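# Slide the paper roll onto the wooden holder's post

## Task

Fit the paper roll over the post of the wooden holder so that it sits down on the holder's base, then release it and move the gripper away so nothing touches the roll.

## Robot and tools

Robot: two arms, left_arm and right_arm, each ending in a two-finger gripper. A gripper's fingers extend along its own +z axis and separate along its own y axis. end_effector_position is the point between the finger pads, roughly 1 cm short of the fingertips.

Frame: every pose is in one scene frame. Its origin is at table-top height, halfway between the two arms' nominal bases; +x points out over the table, +z points up, and left_arm sits on the +y side. Arm names do not match left and right in the pictures. A BASES line, if present, gives each base's true calibrated place. Reported hand positions and orientations may be off by a few centimetres, more at long reach.

Row format (used by both motion tools): always 16 plain numbers, even if one arm is idle. First left_arm: x, y, z (metres), qw, qx, qy, qz (unit quaternion, w first), opening; then the same eight for right_arm. x, y, z and the quaternion are an absolute target for that gripper in the scene frame, not an offset. Opening runs from -1 (closed) to +1 (fully open, 0.094 m). To keep an arm still, repeat its last reported pose and its intended opening in every row; to hold a gripper's orientation, reuse one fixed quaternion rather than the drifting reported one.

execute_actions: "actions" holds zero or one item. An empty list only reports the state, with pictures. An action item is {"rows": [...], "steps": n}: 1 to 15 rows, n at most 15 (default 15), each step 1/30 s; each row lasts one step and the final row repeats to fill the count. It must span at least 5 steps. A wait item is {"steps": n} with n up to 300, counted from the previous result, so your reply time uses part of it. A call is refused, sending nothing, if any target lies more than 0.6 m from that arm's last reported position along any axis of its gripper. The result is captured 5 steps before the action finishes; those steps still run afterwards. "cameras": a list of names (cam_high, cam_left_wrist, cam_right_wrist), ["all"], or []; here pictures arrive only for an empty action list or when requested.

move: "target" is one 16-number row or a list of up to 15 rows, all absolute poses with no distance limit. Each gripper follows a straight path, rotating the short way; all arms finish together, taking at least 0.5 s and at most 10 s for the whole list (cut short at 10 s). "speed" is the path's top speed in m/s, 0.002 to 2.9, default 0.25, with rotation capped at twice that in rad/s; give one value or one per target. "blend" (metres, one or per target, default 0) rounds corners in a list. "blocking": false returns about 0.5 s after the start while the move continues. "cameras" defaults to all. Paths do not avoid objects or the other arm; grippers lag and overshoot more at higher speed and with a nearly straight arm. Opening changes in the first target are sent at the start; a changed opening in a later target is applied on arrival once everything is still, pausing all arms. The "move:" line reports the ending (done, off_target, moving, held, fault) and limits: limits=paced means the sent pose was clipped, limits=held means a check withheld steps. done means at rest within 10 mm and 2 degrees; neither done nor off_target tells you about contact.

wait: "seconds" 0 to 10; lets a running move continue, ending early if it finishes. stop: brakes a running move (needs braking room); fingers keep moving. zoom_image: "camera" and "region" [x0, y0, x1, y1] in pixels from the top-left, at most 504 by 504, on that camera's newest image. finished_scene: "scene" is the current scene's number; it ends the scene irreversibly and grades it, so call it only once the roll rests on the base and the hand is clear.

Result lines: end_effector_position and end_effector_quat_wxyz per arm; Hand target, the pose the controller is currently driving toward; grip_measured, the finger opening on the command scale (may read up to about 2.7 mm wide when empty, and a few mm narrower than a gripped hard part); Joint positions (last entry is the opening in metres); Joint velocities, marked "within noise" when at rest; Joint torques, including gravity load, positive toward larger joint values, with numbers 1 to 3 wrapping at ±28 N m. MOTOR HOT appears at 75 °C, OVER-TEMPERATURE FAULT at 90 °C (that arm folds and stays idle), and at 100 °C the arm goes limp. Heat builds from carrying loads, stretched arms, and pushing at unreachable poses.

Motion behaviour: each step the commanded orientation is clipped to within 40 degrees of the measured one, then damped inverse kinematics drives the joints, favouring position. Elbows never fully straighten. Friction can leave a gripper a centimetre or more off target in free air. Keep paths away from an arm's own base, which can flip its shoulder posture. Joint ranges (rad): waist -2.618 to 3.054, shoulder 0.000 to 3.142, elbow 0.000 to 3.142 (straight at 2.901), wrist pitch -1.571 to 1.571, wrist yaw -1.571 to 1.571, wrist roll -2.094 to 2.094.

Gripping: fingers go to where grip_measured equals your command; about 0.05 below the touch reading (0.11 or more for round parts like the roll) the gripper squeezes at full force, roughly 50 to 64 N per pad. Close gently on soft items. To release, command an opening well above grip_measured.

Avoid: dropping the roll, letting go while it moves, fast impacts, hard shoves, any object leaving the table, and the two arms pressing or hitting each other (including one gripper closing on the other's fingers). A camera cable touching the roll counts as the hand touching it. Loose objects may occasionally get a brief push.

Cameras: cam_high is fixed (672x504); cam_left_wrist and cam_right_wrist ride on the wrists (672x504) and may lag while moving. Calibration lines give K and T_world_to_cam mapping scene points to camera coordinates; treat them as approximate to about a centimetre.

Each tool is called after ">>>" by a JSON object that holds its "name" and its "arguments", one argument or row to a line.

## Session

>>> {"name": "execute_actions", "arguments": {
  "actions": [],
  "cameras": ["all"]
}}

Scene clock: 0.00 s of 4400.00 s.
left_arm: end_effector_position=(+0.3990, +0.2155, +0.3339) grip_measured=+1.000 end_effector_quat_wxyz=(+0.613, -0.149, +0.751, -0.193) | right_arm: end_effector_position=(+0.2363, -0.1520, +0.2376) grip_measured=+1.000 end_effector_quat_wxyz=(+0.503, -0.064, +0.821, +0.263)
Joint positions: left_arm=[-0.192 0.968 0.891 -0.096 -0.063 -0.512 0.094] | right_arm=[0.621 0.795 0.631 -0.201 0.071 0.431 0.094]
Joint velocities: within noise
Joint torques (N m): no reading
Motor temperatures (°C): left_arm=[23 24 21 24 22 21 23] | right_arm=[23 23 23 22 22 23 24]
Heat: left arm: 24 °C; right arm: 24 °C.
Hand target: left_arm +0.3971, +0.2160, +0.3393; +0.618, -0.147, +0.748, -0.193 | right_arm +0.2363, -0.1523, +0.2440; +0.509, -0.063, +0.816, +0.265

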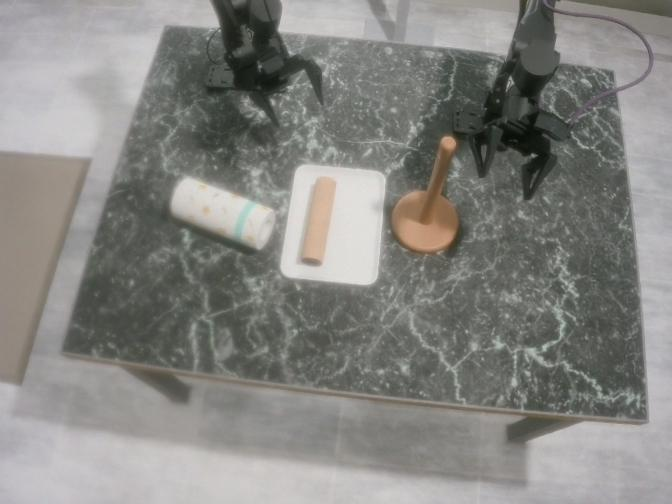

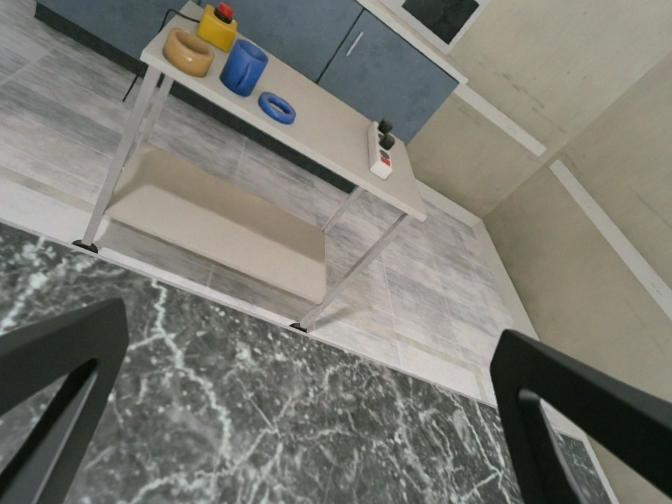

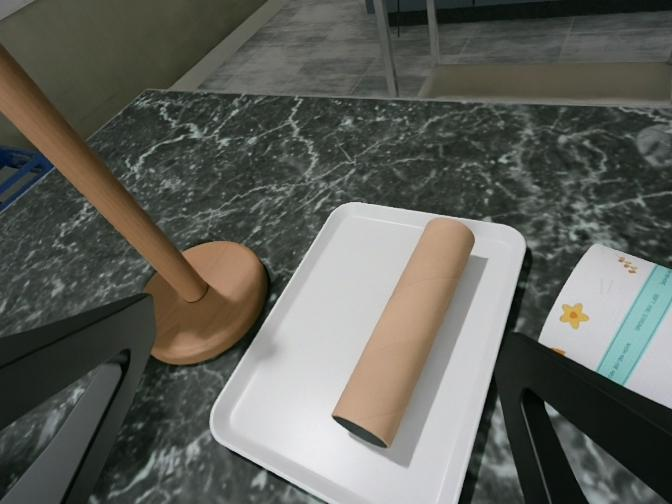

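>>> {"name": "zoom_image", "arguments": {
  "camera": "cam_high",
  "region": [160, 165, 290, 262]
}}

>>> {"name": "zoom_image", "arguments": {
  "camera": "cam_high",
  "region": [370, 130, 500, 260]
}}

Scaled by 3.877 from the camera's 672x504 image, which has a finer 960x720 frame.

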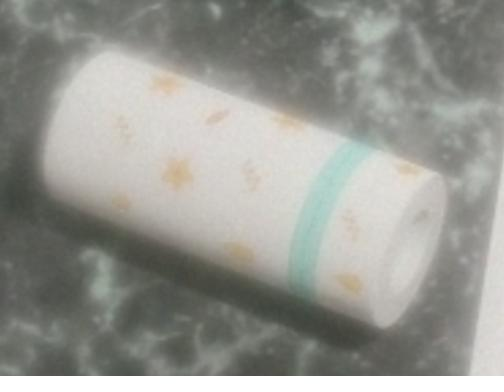

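Scaled by 3.877 from the camera's 672x504 image, which has a finer 960x720 frame.

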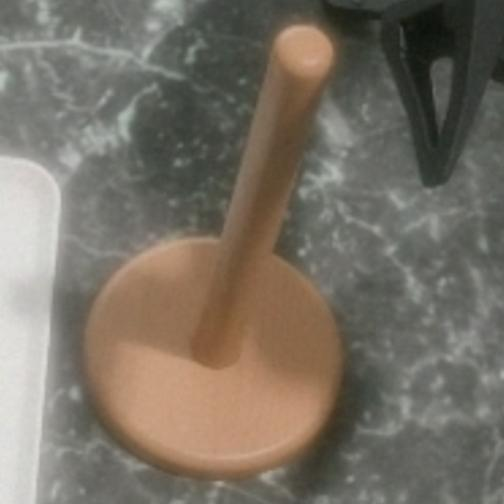

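>>> {"name": "move", "arguments": {
  "target": [0.370, 0.413, 0.334, 0.6426, -0.3643, 0.6734, -0.0032, 1, 0.370, -0.2946, 0.17, 0, -0.6043, 0.7967, 0, 1],
  "speed": 0.5
}}

Scene clock: 12.67 s of 4400.00 s.
left_arm: end_effector_position=(+0.3697, +0.4092, +0.3345) grip_measured=+1.000 end_effector_quat_wxyz=(+0.643, -0.359, +0.677, -0.007) | right_arm: end_effector_position=(+0.3671, -0.2965, +0.1711) grip_measured=+1.000 end_effector_quat_wxyz=(+0.016, -0.599, +0.801, -0.006)
Joint positions: left_arm=[0.319 0.958 0.891 -0.109 -0.137 -0.522 0.094] | right_arm=[0.069 2.06 2.092 -1.568 -0.007 -1.201 0.094]
Joint velocities: within noise
Joint torques (N m): left_arm=[0.43 -2.09 7.84 2.25 -0.15 -0.09] | right_arm=[0.5 -10.07 9.18 0.11 0.08 -0.02]
Motor temperatures (°C): left_arm=[23 24 22 28 22 21 23] | right_arm=[23 24 24 25 22 23 24]
Heat: left arm: 28 °C; right arm: 25 °C.
Hand target: left_arm +0.3700, +0.4130, +0.3339; +0.643, -0.365, +0.674, -0.003 | right_arm +0.3698, -0.2946, +0.1696; +0.011, -0.604, +0.797, -0.007
Off the commanded pose: left_arm 0.004 m, 1 deg | right_arm 0.004 m, 2 deg.
joint sent to its limit (right arm) — joint 4 (wrist pitch), lower limit.
Kept back: nothing.
move: done
camera_calibration:
cam_left_wrist: T_world_to_cam=[[0.444184, -0.68564, 0.576713, -0.0806355], [-0.292774, -0.719441, -0.629832, 0.638286], [0.846749, 0.110915, -0.520302, -0.0807336], [0, 0, 0, 1]] pos_world=[0.291052, 0.412877, 0.406511]
cam_right_wrist: T_world_to_cam=[[0.986419, -0.164103, 0.0069264, -0.412873], [-0.148584, -0.873572, 0.463459, -0.260064], [-0.0700041, -0.458194, -0.886091, 0.14533], [0, 0, 0, 1]] pos_world=[0.378798, -0.228348, 0.252165]

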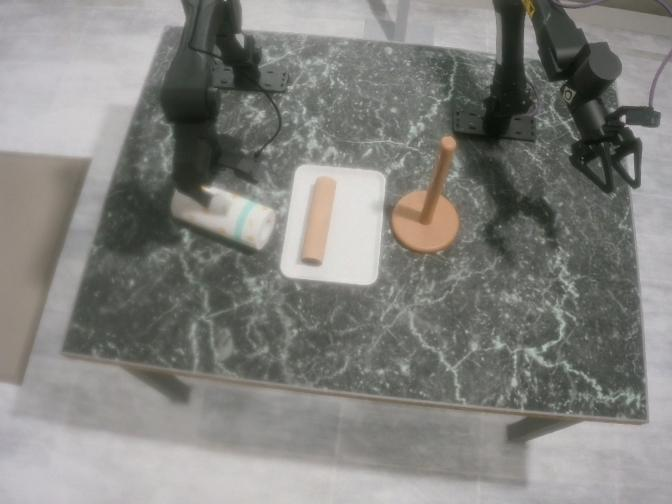

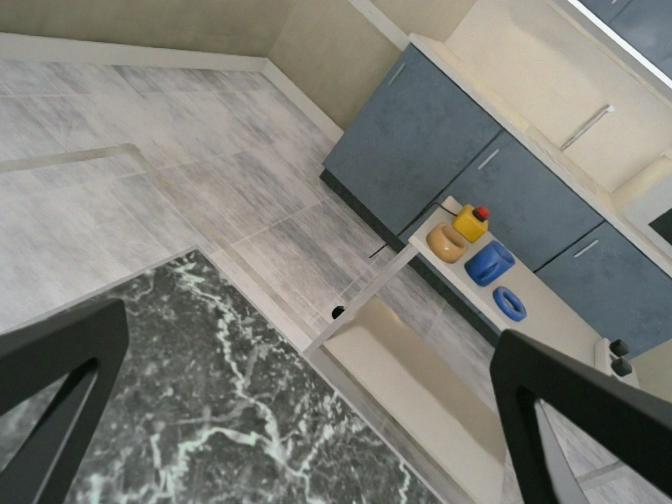

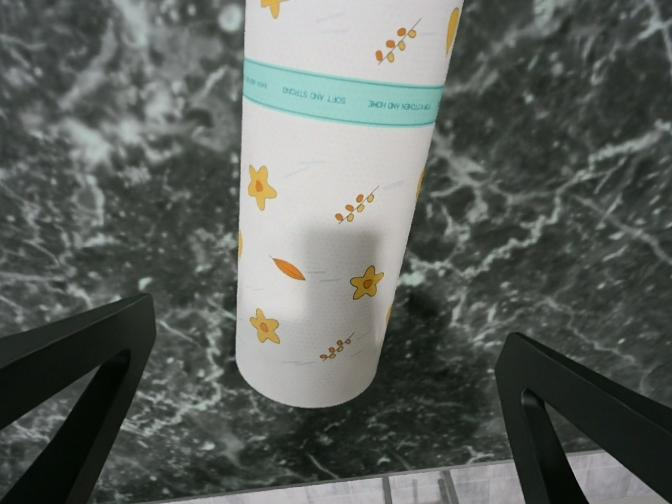

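>>> {"name": "move", "arguments": {
  "target": [0.370, 0.413, 0.334, 0.6426, -0.3643, 0.6734, -0.0032, 1, 0.3682, -0.3005, 0.105, 0, -0.6012, 0.7991, 0, 1],
  "speed": 0.3,
  "cameras": ["cam_right_wrist"]
}}

>>> {"name": "zoom_image", "arguments": {
  "camera": "cam_right_wrist",
  "region": [84, 0, 588, 504]
}}

Scene clock: 17.73 s of 4400.00 s.
left_arm: end_effector_position=(+0.3697, +0.4092, +0.3347) grip_measured=+1.000 end_effector_quat_wxyz=(+0.643, -0.359, +0.677, -0.007) | right_arm: end_effector_position=(+0.3698, -0.2968, +0.1095) grip_measured=+1.000 end_effector_quat_wxyz=(+0.005, -0.601, +0.799, -0.001)
Joint positions: left_arm=[0.319 0.958 0.891 -0.108 -0.137 -0.522 0.094] | right_arm=[0.069 2.06 1.845 -1.347 -0.004 -1.208 0.094]
Joint velocities: within noise
Joint torques (N m): left_arm=[0.38 -2.1 7.94 2.24 -0.13 -0.06] | right_arm=[-0.51 -12.29 4.85 0.29 0.04 -0.06]
Motor temperatures (°C): left_arm=[23 24 22 29 22 21 23] | right_arm=[23 24 24 25 22 23 24]
Heat: left arm: 29 °C; right arm: 25 °C.
Hand target: left_arm +0.3700, +0.4130, +0.3339; +0.643, -0.364, +0.674, -0.003 | right_arm +0.3682, -0.3005, +0.1050; +0.000, -0.601, +0.799, +0.000
Off the commanded pose: left_arm 0.004 m, 1 deg | right_arm 0.006 m, 1 deg.
Kept back: nothing.
move: done
camera_calibration:
cam_right_wrist: T_world_to_cam=[[0.987424, -0.15707, -0.0179637, -0.410638], [-0.130173, -0.872248, 0.471422, -0.23858], [-0.0897152, -0.463155, -0.881725, 0.0962271], [0, 0, 0, 1]] pos_world=[0.38305, -0.228032, 0.189941]
Images, in order (width x height): cam_right_wrist 672x504.

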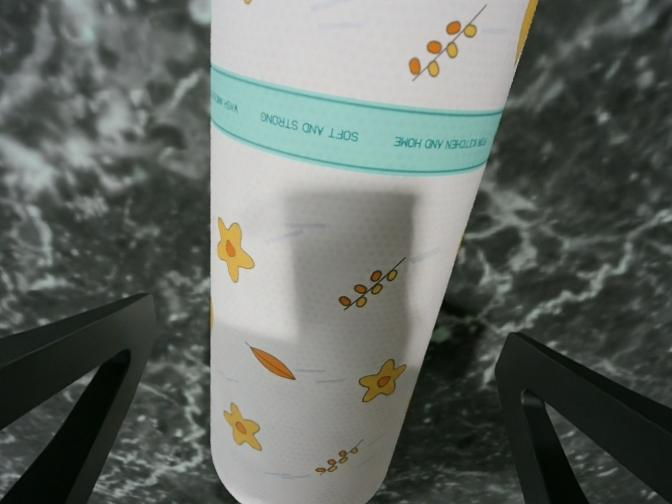

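Scaled by 1.000.

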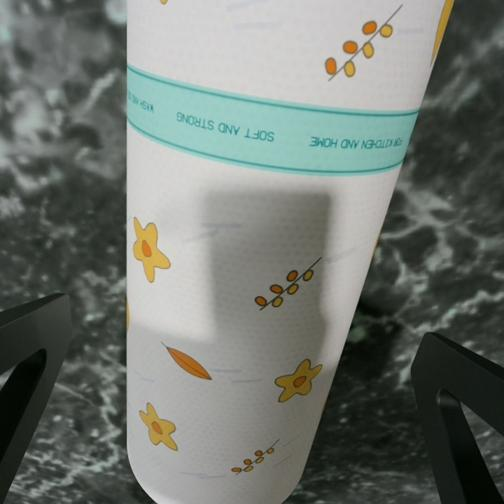

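>>> {"name": "move", "arguments": {
  "target": [
    [0.370, 0.413, 0.334, 0.6426, -0.3643, 0.6734, -0.0032, 1, 0.3680, -0.3005, 0.0425, 0, -0.5948, 0.8039, 0, 1],
    [0.370, 0.413, 0.334, 0.6426, -0.3643, 0.6734, -0.0032, 1, 0.3680, -0.3005, 0.0425, 0, -0.5948, 0.8039, 0, 0.6]
  ],
  "speed": 0.2,
  "cameras": ["cam_right_wrist"]
}}

Scene clock: 22.23 s of 4400.00 s.
left_arm: end_effector_position=(+0.3697, +0.4092, +0.3347) grip_measured=+1.000 end_effector_quat_wxyz=(+0.643, -0.359, +0.677, -0.007) | right_arm: end_effector_position=(+0.3712, -0.2969, +0.0562) grip_measured=+0.646 end_effector_quat_wxyz=(+0.014, -0.600, +0.800, -0.007)
Joint positions: left_arm=[0.319 0.958 0.891 -0.108 -0.137 -0.522 0.094] | right_arm=[0.069 2.06 1.632 -1.112 -0.003 -1.204 0.077]
Joint velocities: within noise
Joint torques (N m): left_arm=[0.36 -2.06 7.92 2.25 -0.12 -0.08] | right_arm=[-0.54 -9.99 5.09 0.37 0.03 0.08]
Motor temperatures (°C): left_arm=[23 24 22 29 22 21 23] | right_arm=[23 25 24 24 22 23 24]
Heat: left arm: 29 °C; right arm: 25 °C.
Hand target: left_arm +0.3700, +0.4130, +0.3339; +0.643, -0.364, +0.674, -0.003 | right_arm +0.3677, -0.3005, +0.0428; +0.000, -0.595, +0.804, +0.000
Off the commanded pose: left_arm 0.004 m, 1 deg | right_arm 0.015 m, 2 deg.
Kept back: nothing.
move: off_target (right_arm); target 2's new opening was sent with right_arm's hand 0.015 m and 2 deg from that target
camera_calibration:
cam_right_wrist: T_world_to_cam=[[0.986968, -0.160856, 0.00449979, -0.415146], [-0.144266, -0.872098, 0.467581, -0.20786], [-0.0712889, -0.462136, -0.883939, 0.0428795], [0, 0, 0, 1]] pos_world=[0.382805, -0.228237, 0.136962]
Images, in order (width x height): cam_right_wrist 672x504.

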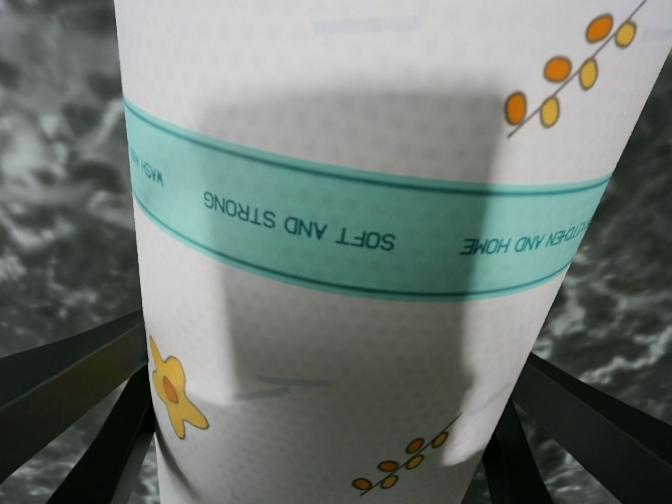

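>>> {"name": "move", "arguments": {
  "target": [
    [0.370, 0.413, 0.334, 0.6426, -0.3643, 0.6734, -0.0032, 1, 0.3680, -0.3005, 0.0425, 0, -0.5948, 0.8039, 0, 1],
    [0.370, 0.413, 0.334, 0.6426, -0.3643, 0.6734, -0.0032, 1, 0.3672, -0.3005, 0.026, 0, -0.5948, 0.8039, 0, 1],
    [0.370, 0.413, 0.334, 0.6426, -0.3643, 0.6734, -0.0032, 1, 0.3672, -0.3005, 0.026, 0, -0.5948, 0.8039, 0, 0.55]
  ],
  "speed": 0.2,
  "cameras": ["cam_right_wrist"]
}}

Scene clock: 25.57 s of 4400.00 s.
left_arm: end_effector_position=(+0.3697, +0.4092, +0.3347) grip_measured=+1.000 end_effector_quat_wxyz=(+0.643, -0.359, +0.677, -0.007) | right_arm: end_effector_position=(+0.3719, -0.2968, +0.0408) grip_measured=+0.704 end_effector_quat_wxyz=(+0.016, -0.600, +0.800, -0.008)
Joint positions: left_arm=[0.319 0.958 0.891 -0.108 -0.137 -0.522 0.094] | right_arm=[0.069 2.072 1.587 -1.05 -0.003 -1.204 0.08]
Joint velocities: within noise
Joint torques (N m): left_arm=[0.46 -2.03 7.94 2.26 -0.13 -0.09] | right_arm=[-0.53 -9.85 4.83 0.37 0.04 0.09]
Motor temperatures (°C): left_arm=[23 24 22 29 22 21 23] | right_arm=[23 25 24 24 22 23 24]
Heat: left arm: 29 °C; right arm: 25 °C.
Hand target: left_arm +0.3700, +0.4130, +0.3339; +0.643, -0.364, +0.674, -0.003 | right_arm +0.3667, -0.3004, +0.0263; +0.000, -0.595, +0.804, +0.000
Off the commanded pose: left_arm 0.004 m, 1 deg | right_arm 0.016 m, 2 deg.
Kept back: nothing.
move: off_target (right_arm); target 3's new opening was sent with right_arm's hand 0.016 m and 2 deg from that target
camera_calibration:
cam_right_wrist: T_world_to_cam=[[0.986883, -0.16119, 0.00894245, -0.416047], [-0.146696, -0.872262, 0.466518, -0.19963], [-0.0673979, -0.46171, -0.884467, 0.0280565], [0, 0, 0, 1]] pos_world=[0.383196, -0.228238, 0.121666]
Images, in order (width x height): cam_right_wrist 672x504.

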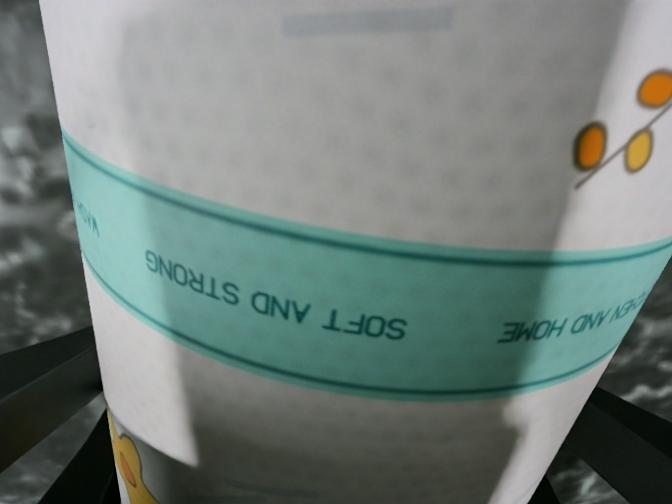

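>>> {"name": "move", "arguments": {
  "target": [
    [0.370, 0.413, 0.334, 0.6426, -0.3643, 0.6734, -0.0032, 1, 0.3690, -0.2970, 0.17, 0, -0.5948, 0.8039, 0, 0.55],
    [0.370, 0.413, 0.334, 0.6426, -0.3643, 0.6734, -0.0032, 1, 0.360, -0.100, 0.43, 0.6645, -0.2418, 0.6645, 0.2418, 0.55],
    [0.370, 0.413, 0.334, 0.6426, -0.3643, 0.6734, -0.0032, 1, 0.321, 0.129, 0.452, 0.6356, -0.3100, 0.6355, 0.3100, 0.55]
  ],
  "speed": [0.3, 0.5, 0.35],
  "blend": [0.05, 0.05, 0],
  "cameras": ["cam_high", "cam_right_wrist"]
}}

>>> {"name": "zoom_image", "arguments": {
  "camera": "cam_high",
  "region": [340, 20, 560, 270]
}}

Scene clock: 30.53 s of 4400.00 s.
left_arm: end_effector_position=(+0.3697, +0.4092, +0.3347) grip_measured=+1.000 end_effector_quat_wxyz=(+0.643, -0.359, +0.677, -0.007) | right_arm: end_effector_position=(+0.3151, +0.1271, +0.4431) grip_measured=+0.710 end_effector_quat_wxyz=(+0.627, -0.319, +0.640, +0.310)
Joint positions: left_arm=[0.319 0.958 0.891 -0.108 -0.137 -0.522 0.094] | right_arm=[0.918 1.808 1.863 -0.077 0.009 -0.004 0.08]
Joint velocities: within noise
Joint torques (N m): left_arm=[0.4 -2.13 7.94 2.26 -0.15 -0.08] | right_arm=[-0.25 -9.22 11.6 2.01 0.12 0.06]
Motor temperatures (°C): left_arm=[23 24 23 30 22 21 23] | right_arm=[23 26 24 25 22 23 25]
Heat: left arm: 30 °C; right arm: 26 °C.
Hand target: left_arm +0.3700, +0.4130, +0.3339; +0.643, -0.364, +0.674, -0.003 | right_arm +0.3207, +0.1285, +0.4517; +0.636, -0.310, +0.635, +0.310
Off the commanded pose: left_arm 0.004 m, 1 deg | right_arm 0.011 m, 2 deg.
Kept back: nothing.
move: off_target (right_arm)
camera_calibration:
cam_right_wrist: T_world_to_cam=[[0.807104, -0.576995, 0.125144, -0.23725], [-0.201833, -0.468833, -0.859918, 0.528014], [0.55484, 0.668785, -0.494853, 0.0633638], [0, 0, 0, 1]] pos_world=[0.2629, 0.068281, 0.515095]
Images, in order (width x height): cam_high 672x504, cam_right_wrist 672x504.

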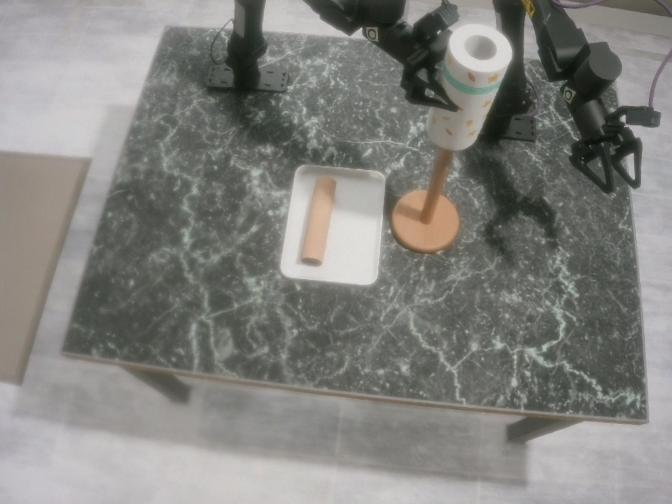

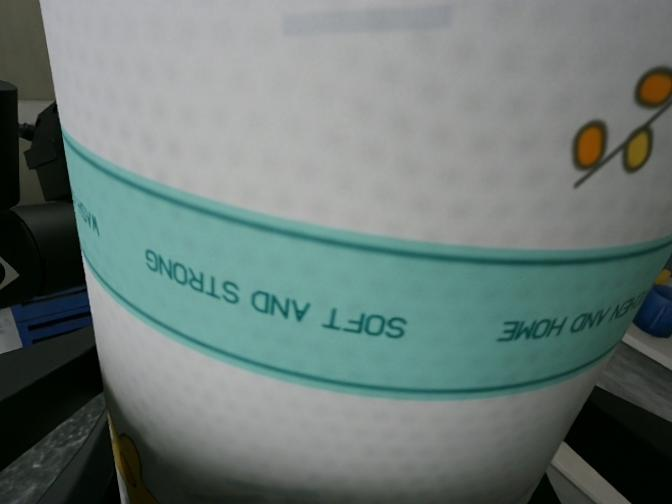

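Scaled by 2.016 from the camera's 672x504 image, which has a finer 960x720 frame.

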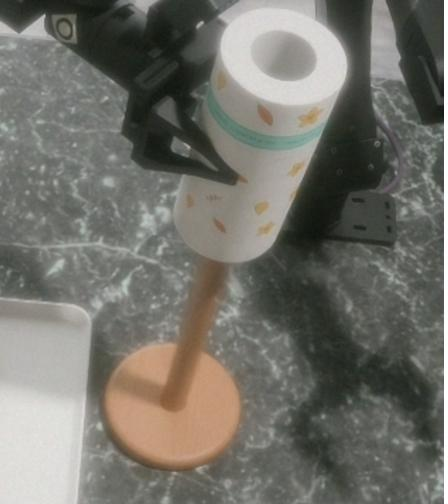

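>>> {"name": "move", "arguments": {
  "target": [0.370, 0.413, 0.334, 0.6426, -0.3643, 0.6734, -0.0032, 1, 0.323, 0.1235, 0.409, 0.6427, -0.3064, 0.6283, 0.3135, 0.55],
  "speed": 0.1,
  "cameras": ["cam_high"]
}}

>>> {"name": "zoom_image", "arguments": {
  "camera": "cam_high",
  "region": [400, 30, 530, 160]
}}

Scene clock: 39.07 s of 4400.00 s.
left_arm: end_effector_position=(+0.3697, +0.4092, +0.3347) grip_measured=+1.000 end_effector_quat_wxyz=(+0.643, -0.359, +0.677, -0.007) | right_arm: end_effector_position=(+0.3253, +0.1319, +0.3894) grip_measured=+0.710 end_effector_quat_wxyz=(+0.627, -0.317, +0.643, +0.305)
Joint positions: left_arm=[0.319 0.958 0.891 -0.108 -0.137 -0.522 0.094] | right_arm=[0.909 1.808 1.652 0.127 0.01 -0.005 0.08]
Joint velocities: within noise
Joint torques (N m): left_arm=[0.5 -2.03 7.91 2.25 -0.15 -0.06] | right_arm=[-0.47 -14.3 7.1 2.26 -0.05 0.07]
Motor temperatures (°C): left_arm=[23 24 23 30 22 21 23] | right_arm=[23 26 25 26 22 23 25]
Heat: left arm: 30 °C; right arm: 26 °C.
Hand target: left_arm +0.3700, +0.4130, +0.3339; +0.643, -0.364, +0.674, -0.003 | right_arm +0.3229, +0.1235, +0.4089; +0.643, -0.307, +0.628, +0.313
Off the commanded pose: left_arm 0.004 m, 1 deg | right_arm 0.021 m, 3 deg.
Kept back: nothing.
move: off_target (right_arm)
Images, in order (width x height): cam_high 672x504.

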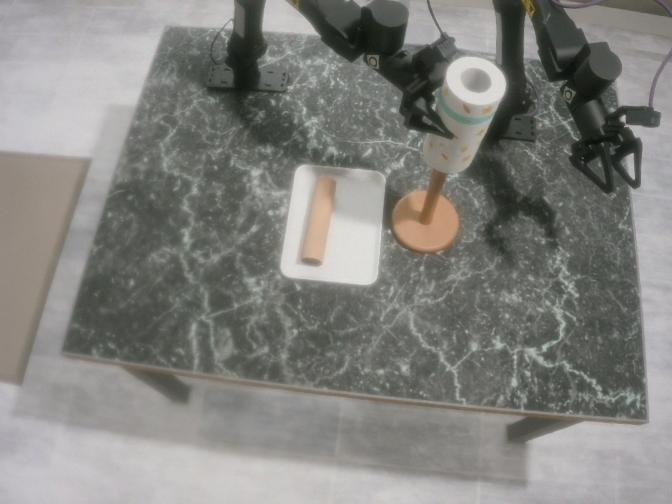

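Scaled by 3.877 from the camera's 672x504 image, which has a finer 960x720 frame.

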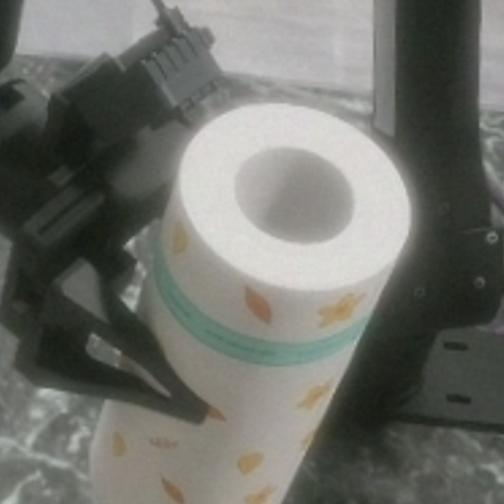

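>>> {"name": "zoom_image", "arguments": {
  "camera": "cam_high",
  "region": [390, 110, 500, 240]
}}

Scaled by 3.877 from the camera's 672x504 image, which has a finer 960x720 frame.

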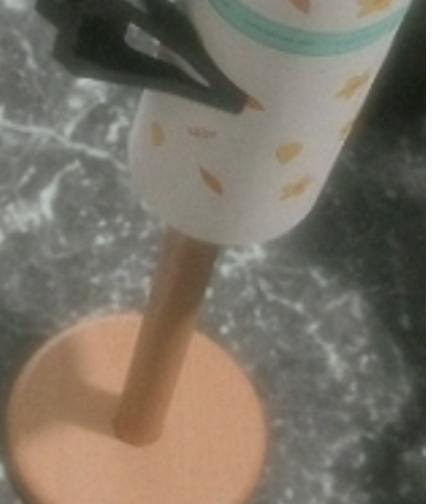

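>>> {"name": "move", "arguments": {
  "target": [0.370, 0.413, 0.334, 0.6426, -0.3643, 0.6734, -0.0032, 1, 0.3215, 0.1270, 0.302, 0.6427, -0.3064, 0.6283, 0.3135, 0.55],
  "speed": 0.12,
  "cameras": ["cam_high"]
}}

>>> {"name": "zoom_image", "arguments": {
  "camera": "cam_high",
  "region": [380, 90, 510, 250]
}}

Scene clock: 46.63 s of 4400.00 s.
left_arm: end_effector_position=(+0.3697, +0.4092, +0.3347) grip_measured=+1.000 end_effector_quat_wxyz=(+0.643, -0.359, +0.677, -0.007) | right_arm: end_effector_position=(+0.3200, +0.1249, +0.3121) grip_measured=+0.710 end_effector_quat_wxyz=(+0.643, -0.309, +0.626, +0.314)
Joint positions: left_arm=[0.319 0.958 0.891 -0.108 -0.137 -0.522 0.094] | right_arm=[0.909 1.808 1.29 0.544 0.01 -0.005 0.08]
Joint velocities: within noise
Joint torques (N m): left_arm=[0.43 -2.1 7.91 2.25 -0.13 -0.1] | right_arm=[0.21 -9.63 6.38 2.27 0.07 0.08]
Motor temperatures (°C): left_arm=[23 24 23 31 22 21 23] | right_arm=[23 27 25 27 22 23 25]
Heat: left arm: 31 °C; right arm: 27 °C.
Hand target: left_arm +0.3700, +0.4130, +0.3339; +0.643, -0.364, +0.674, -0.003 | right_arm +0.3214, +0.1268, +0.3021; +0.643, -0.307, +0.628, +0.313
Off the commanded pose: left_arm 0.004 m, 1 deg | right_arm 0.010 m, 0 deg.
Kept back: nothing.
move: done
Images, in order (width x height): cam_high 672x504.

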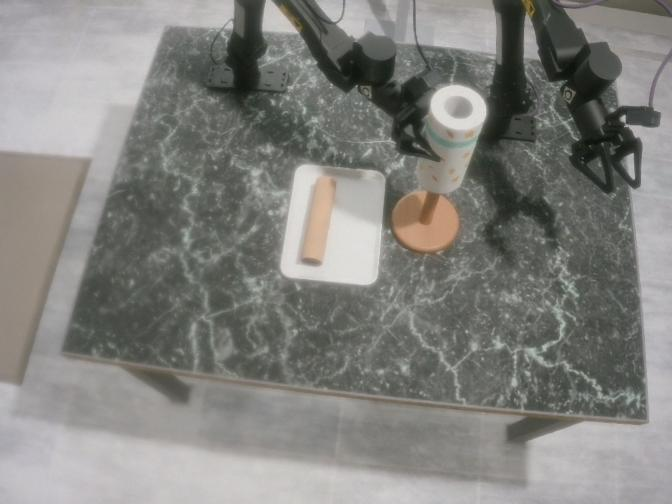

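Scaled by 3.150 from the camera's 672x504 image, which has a finer 960x720 frame.

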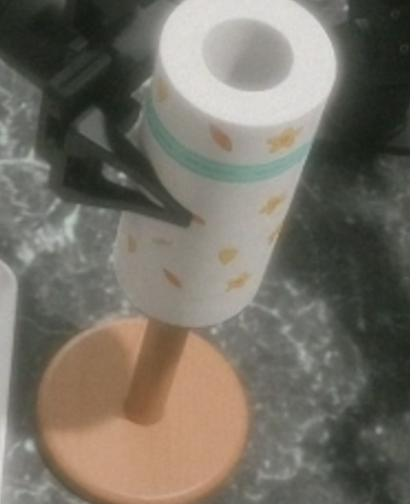

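>>> {"name": "move", "arguments": {
  "target": [0.370, 0.413, 0.334, 0.6426, -0.3643, 0.6734, -0.0032, 1, 0.3210, 0.1264, 0.155, 0.6300, -0.3127, 0.6411, 0.3073, 0.55],
  "speed": 0.16,
  "cameras": ["cam_high"]
}}

>>> {"name": "zoom_image", "arguments": {
  "camera": "cam_high",
  "region": [370, 120, 500, 270]
}}

Scene clock: 50.10 s of 4400.00 s.
left_arm: end_effector_position=(+0.3697, +0.4092, +0.3347) grip_measured=+1.000 end_effector_quat_wxyz=(+0.643, -0.359, +0.677, -0.007) | right_arm: end_effector_position=(+0.3219, +0.1271, +0.1636) grip_measured=+0.710 end_effector_quat_wxyz=(+0.630, -0.315, +0.640, +0.307)
Joint positions: left_arm=[0.319 0.958 0.891 -0.108 -0.137 -0.522 0.094] | right_arm=[0.909 2.089 1.054 1.017 0.012 -0.005 0.08]
Joint velocities: within noise
Joint torques (N m): left_arm=[0.44 -2.04 7.92 2.25 -0.14 -0.07] | right_arm=[0.2 -10.62 5.22 2.27 0.05 0.06]
Motor temperatures (°C): left_arm=[23 24 23 31 22 21 23] | right_arm=[23 27 24 28 22 23 25]
Heat: left arm: 31 °C; right arm: 28 °C.
Hand target: left_arm +0.3700, +0.4130, +0.3339; +0.643, -0.364, +0.674, -0.003 | right_arm +0.3210, +0.1263, +0.1550; +0.630, -0.313, +0.641, +0.307
Off the commanded pose: left_arm 0.004 m, 1 deg | right_arm 0.009 m, 0 deg.
Kept back: nothing.
move: done
Images, in order (width x height): cam_high 672x504.

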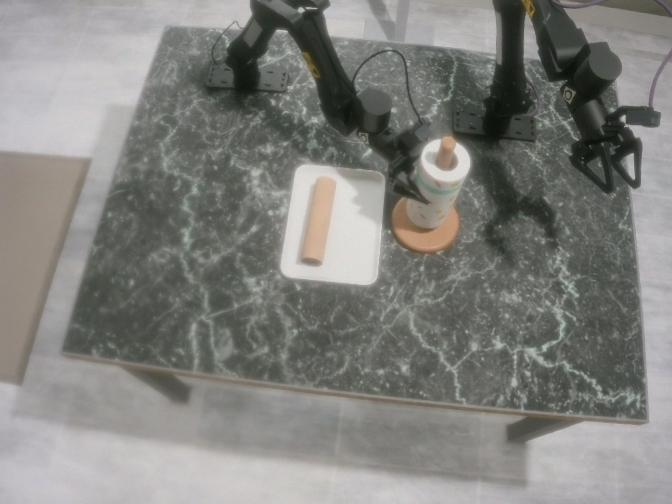

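Scaled by 3.360 from the camera's 672x504 image, which has a finer 960x720 frame.

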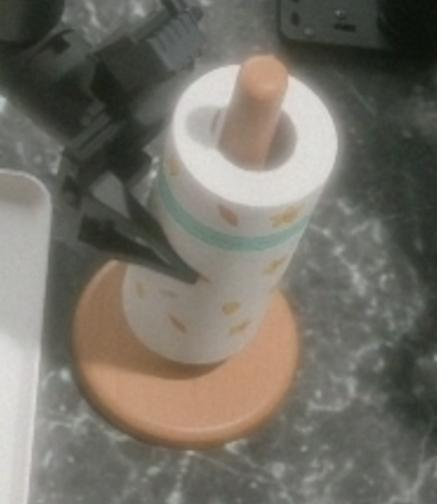

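>>> {"name": "move", "arguments": {
  "target": [0.370, 0.413, 0.334, 0.6426, -0.3643, 0.6734, -0.0032, 1, 0.3205, 0.1260, 0.125, 0.6300, -0.3127, 0.6411, 0.3073, 0.55],
  "speed": 0.06,
  "cameras": ["cam_high"]
}}

>>> {"name": "zoom_image", "arguments": {
  "camera": "cam_high",
  "region": [370, 120, 500, 270]
}}

Scene clock: 51.63 s of 4400.00 s.
left_arm: end_effector_position=(+0.3697, +0.4092, +0.3347) grip_measured=+1.000 end_effector_quat_wxyz=(+0.643, -0.359, +0.677, -0.007) | right_arm: end_effector_position=(+0.3221, +0.1273, +0.1363) grip_measured=+0.710 end_effector_quat_wxyz=(+0.631, -0.315, +0.639, +0.307)
Joint positions: left_arm=[0.319 0.958 0.891 -0.108 -0.137 -0.522 0.094] | right_arm=[0.909 2.171 1.04 1.115 0.012 -0.005 0.08]
Joint velocities: within noise
Joint torques (N m): left_arm=[0.46 -2.03 7.92 2.24 -0.12 -0.08] | right_arm=[0.21 -10.32 4.71 2.33 0.07 0.08]
Motor temperatures (°C): left_arm=[23 24 23 31 22 21 23] | right_arm=[23 27 24 28 22 23 25]
Heat: left arm: 31 °C; right arm: 28 °C.
Hand target: left_arm +0.3700, +0.4130, +0.3339; +0.643, -0.364, +0.674, -0.003 | right_arm +0.3205, +0.1258, +0.1251; +0.630, -0.313, +0.641, +0.307
Off the commanded pose: left_arm 0.004 m, 1 deg | right_arm 0.011 m, 0 deg.
Kept back: nothing.
move: off_target (right_arm)
Images, in order (width x height): cam_high 672x504.

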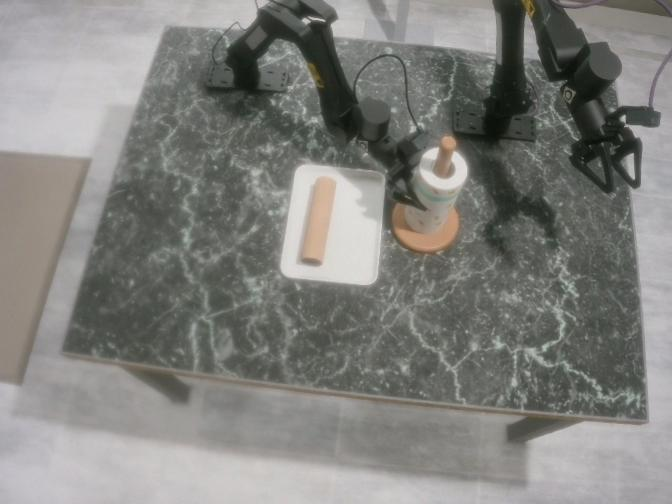

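Scaled by 3.360 from the camera's 672x504 image, which has a finer 960x720 frame.

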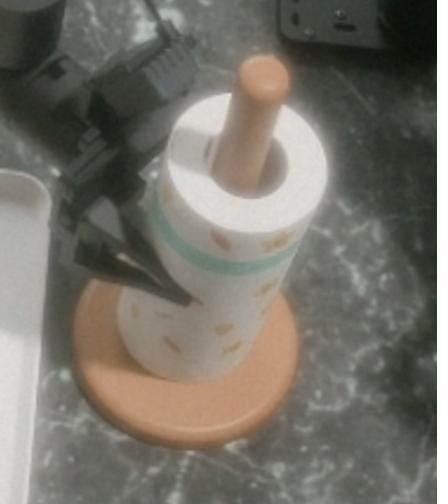

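>>> {"name": "move", "arguments": {
  "target": [0.370, 0.413, 0.334, 0.6426, -0.3643, 0.6734, -0.0032, 1, 0.3203, 0.1258, 0.108, 0.6300, -0.3127, 0.6411, 0.3073, 0.55],
  "speed": 0.05,
  "cameras": ["cam_high"]
}}

>>> {"name": "zoom_image", "arguments": {
  "camera": "cam_high",
  "region": [370, 120, 500, 270]
}}

Scene clock: 52.80 s of 4400.00 s.
left_arm: end_effector_position=(+0.3697, +0.4092, +0.3347) grip_measured=+1.000 end_effector_quat_wxyz=(+0.643, -0.359, +0.677, -0.007) | right_arm: end_effector_position=(+0.3224, +0.1278, +0.1336) grip_measured=+0.710 end_effector_quat_wxyz=(+0.644, -0.308, +0.626, +0.313)
Joint positions: left_arm=[0.319 0.958 0.891 -0.108 -0.137 -0.522 0.094] | right_arm=[0.909 2.214 1.04 1.199 0.012 -0.005 0.08]
Joint velocities: within noise
Joint torques (N m): left_arm=[0.44 -1.98 7.86 2.27 -0.13 -0.07] | right_arm=[0.27 -9.44 4.01 2.05 0.07 0.07]
Motor temperatures (°C): left_arm=[23 24 23 31 22 21 23] | right_arm=[23 27 24 28 22 23 25]
Heat: left arm: 31 °C; right arm: 28 °C.
Hand target: left_arm +0.3700, +0.4130, +0.3339; +0.643, -0.364, +0.674, -0.003 | right_arm +0.3200, +0.1253, +0.1085; +0.630, -0.313, +0.641, +0.307
Off the commanded pose: left_arm 0.004 m, 1 deg | right_arm 0.026 m, 2 deg.
Kept back: nothing.
move: off_target (right_arm)
Images, in order (width x height): cam_high 672x504.

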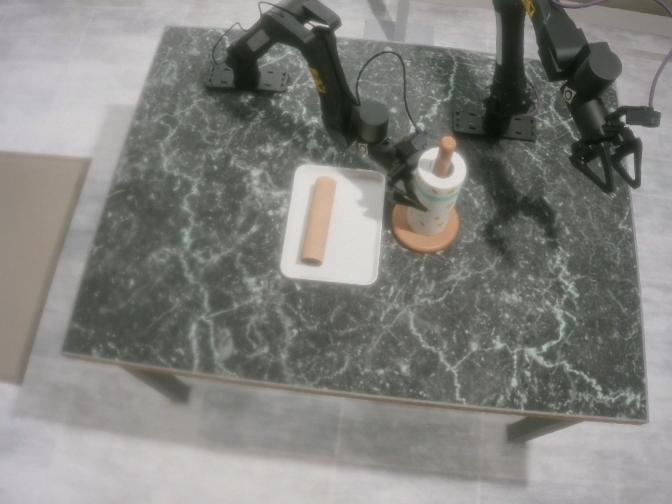

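Scaled by 3.360 from the camera's 672x504 image, which has a finer 960x720 frame.

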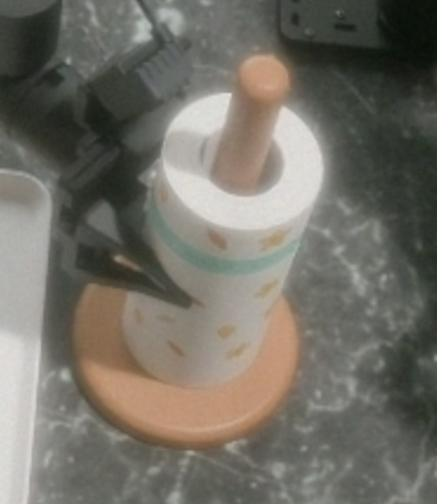

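>>> {"name": "move", "arguments": {
  "target": [
    [0.370, 0.413, 0.334, 0.6426, -0.3643, 0.6734, -0.0032, 1, 0.3213, 0.1268, 0.123, 0.6356, -0.3100, 0.6355, 0.3100, 0.55],
    [0.370, 0.413, 0.334, 0.6426, -0.3643, 0.6734, -0.0032, 1, 0.3213, 0.1268, 0.123, 0.6356, -0.3100, 0.6355, 0.3100, 1],
    [0.370, 0.413, 0.334, 0.6426, -0.3643, 0.6734, -0.0032, 1, 0.2474, 0.0322, 0.126, 0.6356, -0.3100, 0.6355, 0.3100, 1]
  ],
  "speed": [0.05, 0.1, 0.22],
  "cameras": ["cam_high", "cam_right_wrist"]
}}

>>> {"name": "zoom_image", "arguments": {
  "camera": "cam_high",
  "region": [370, 120, 500, 270]
}}

Scene clock: 55.83 s of 4400.00 s.
left_arm: end_effector_position=(+0.3697, +0.4092, +0.3347) grip_measured=+1.000 end_effector_quat_wxyz=(+0.643, -0.359, +0.677, -0.007) | right_arm: end_effector_position=(+0.2509, +0.0330, +0.0976) grip_measured=+0.998 end_effector_quat_wxyz=(+0.607, -0.326, +0.662, +0.295)
Joint positions: left_arm=[0.319 0.958 0.891 -0.108 -0.137 -0.522 0.094] | right_arm=[0.909 2 0.515 1.397 0.013 -0.005 0.094]
Joint velocities: within noise
Joint torques (N m): left_arm=[0.43 -2.06 7.88 2.24 -0.13 -0.06] | right_arm=[0.7 -12.71 2.74 2.7 0.13 0.09]
Motor temperatures (°C): left_arm=[23 24 23 32 22 21 23] | right_arm=[23 27 24 29 22 23 25]
Heat: left arm: 32 °C; right arm: 29 °C.
Hand target: left_arm +0.3700, +0.4130, +0.3339; +0.643, -0.364, +0.674, -0.003 | right_arm +0.2476, +0.0324, +0.1253; +0.635, -0.310, +0.636, +0.310
Off the commanded pose: left_arm 0.004 m, 1 deg | right_arm 0.029 m, 5 deg.
Kept back: nothing.
move: off_target (right_arm); target 2's new opening was sent with right_arm's hand 0.011 m and 2 deg from that target
camera_calibration:
cam_right_wrist: T_world_to_cam=[[0.804746, -0.580282, 0.125131, -0.195755], [-0.240804, -0.511784, -0.824676, 0.181584], [0.542585, 0.633522, -0.55159, 0.000692444], [0, 0, 0, 1]] pos_world=[0.200883, -0.0210998, 0.174625]
Images, in order (width x height): cam_high 672x504, cam_right_wrist 672x504.

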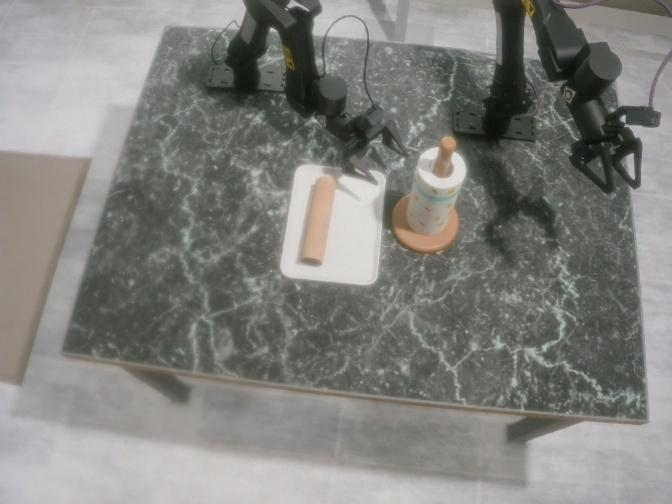

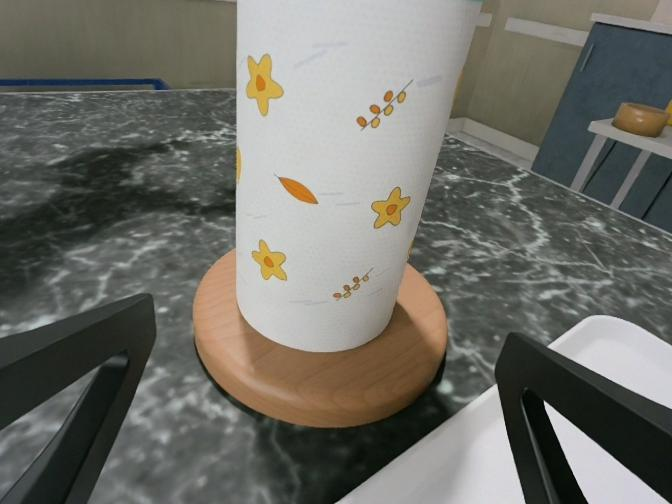

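Scaled by 3.360 from the camera's 672x504 image, which has a finer 960x720 frame.

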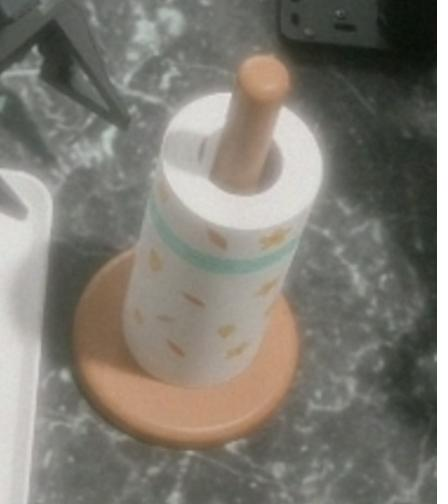

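>>> {"name": "finished_scene", "arguments": {
  "scene": 1
}}

The scene is finished: the task was done.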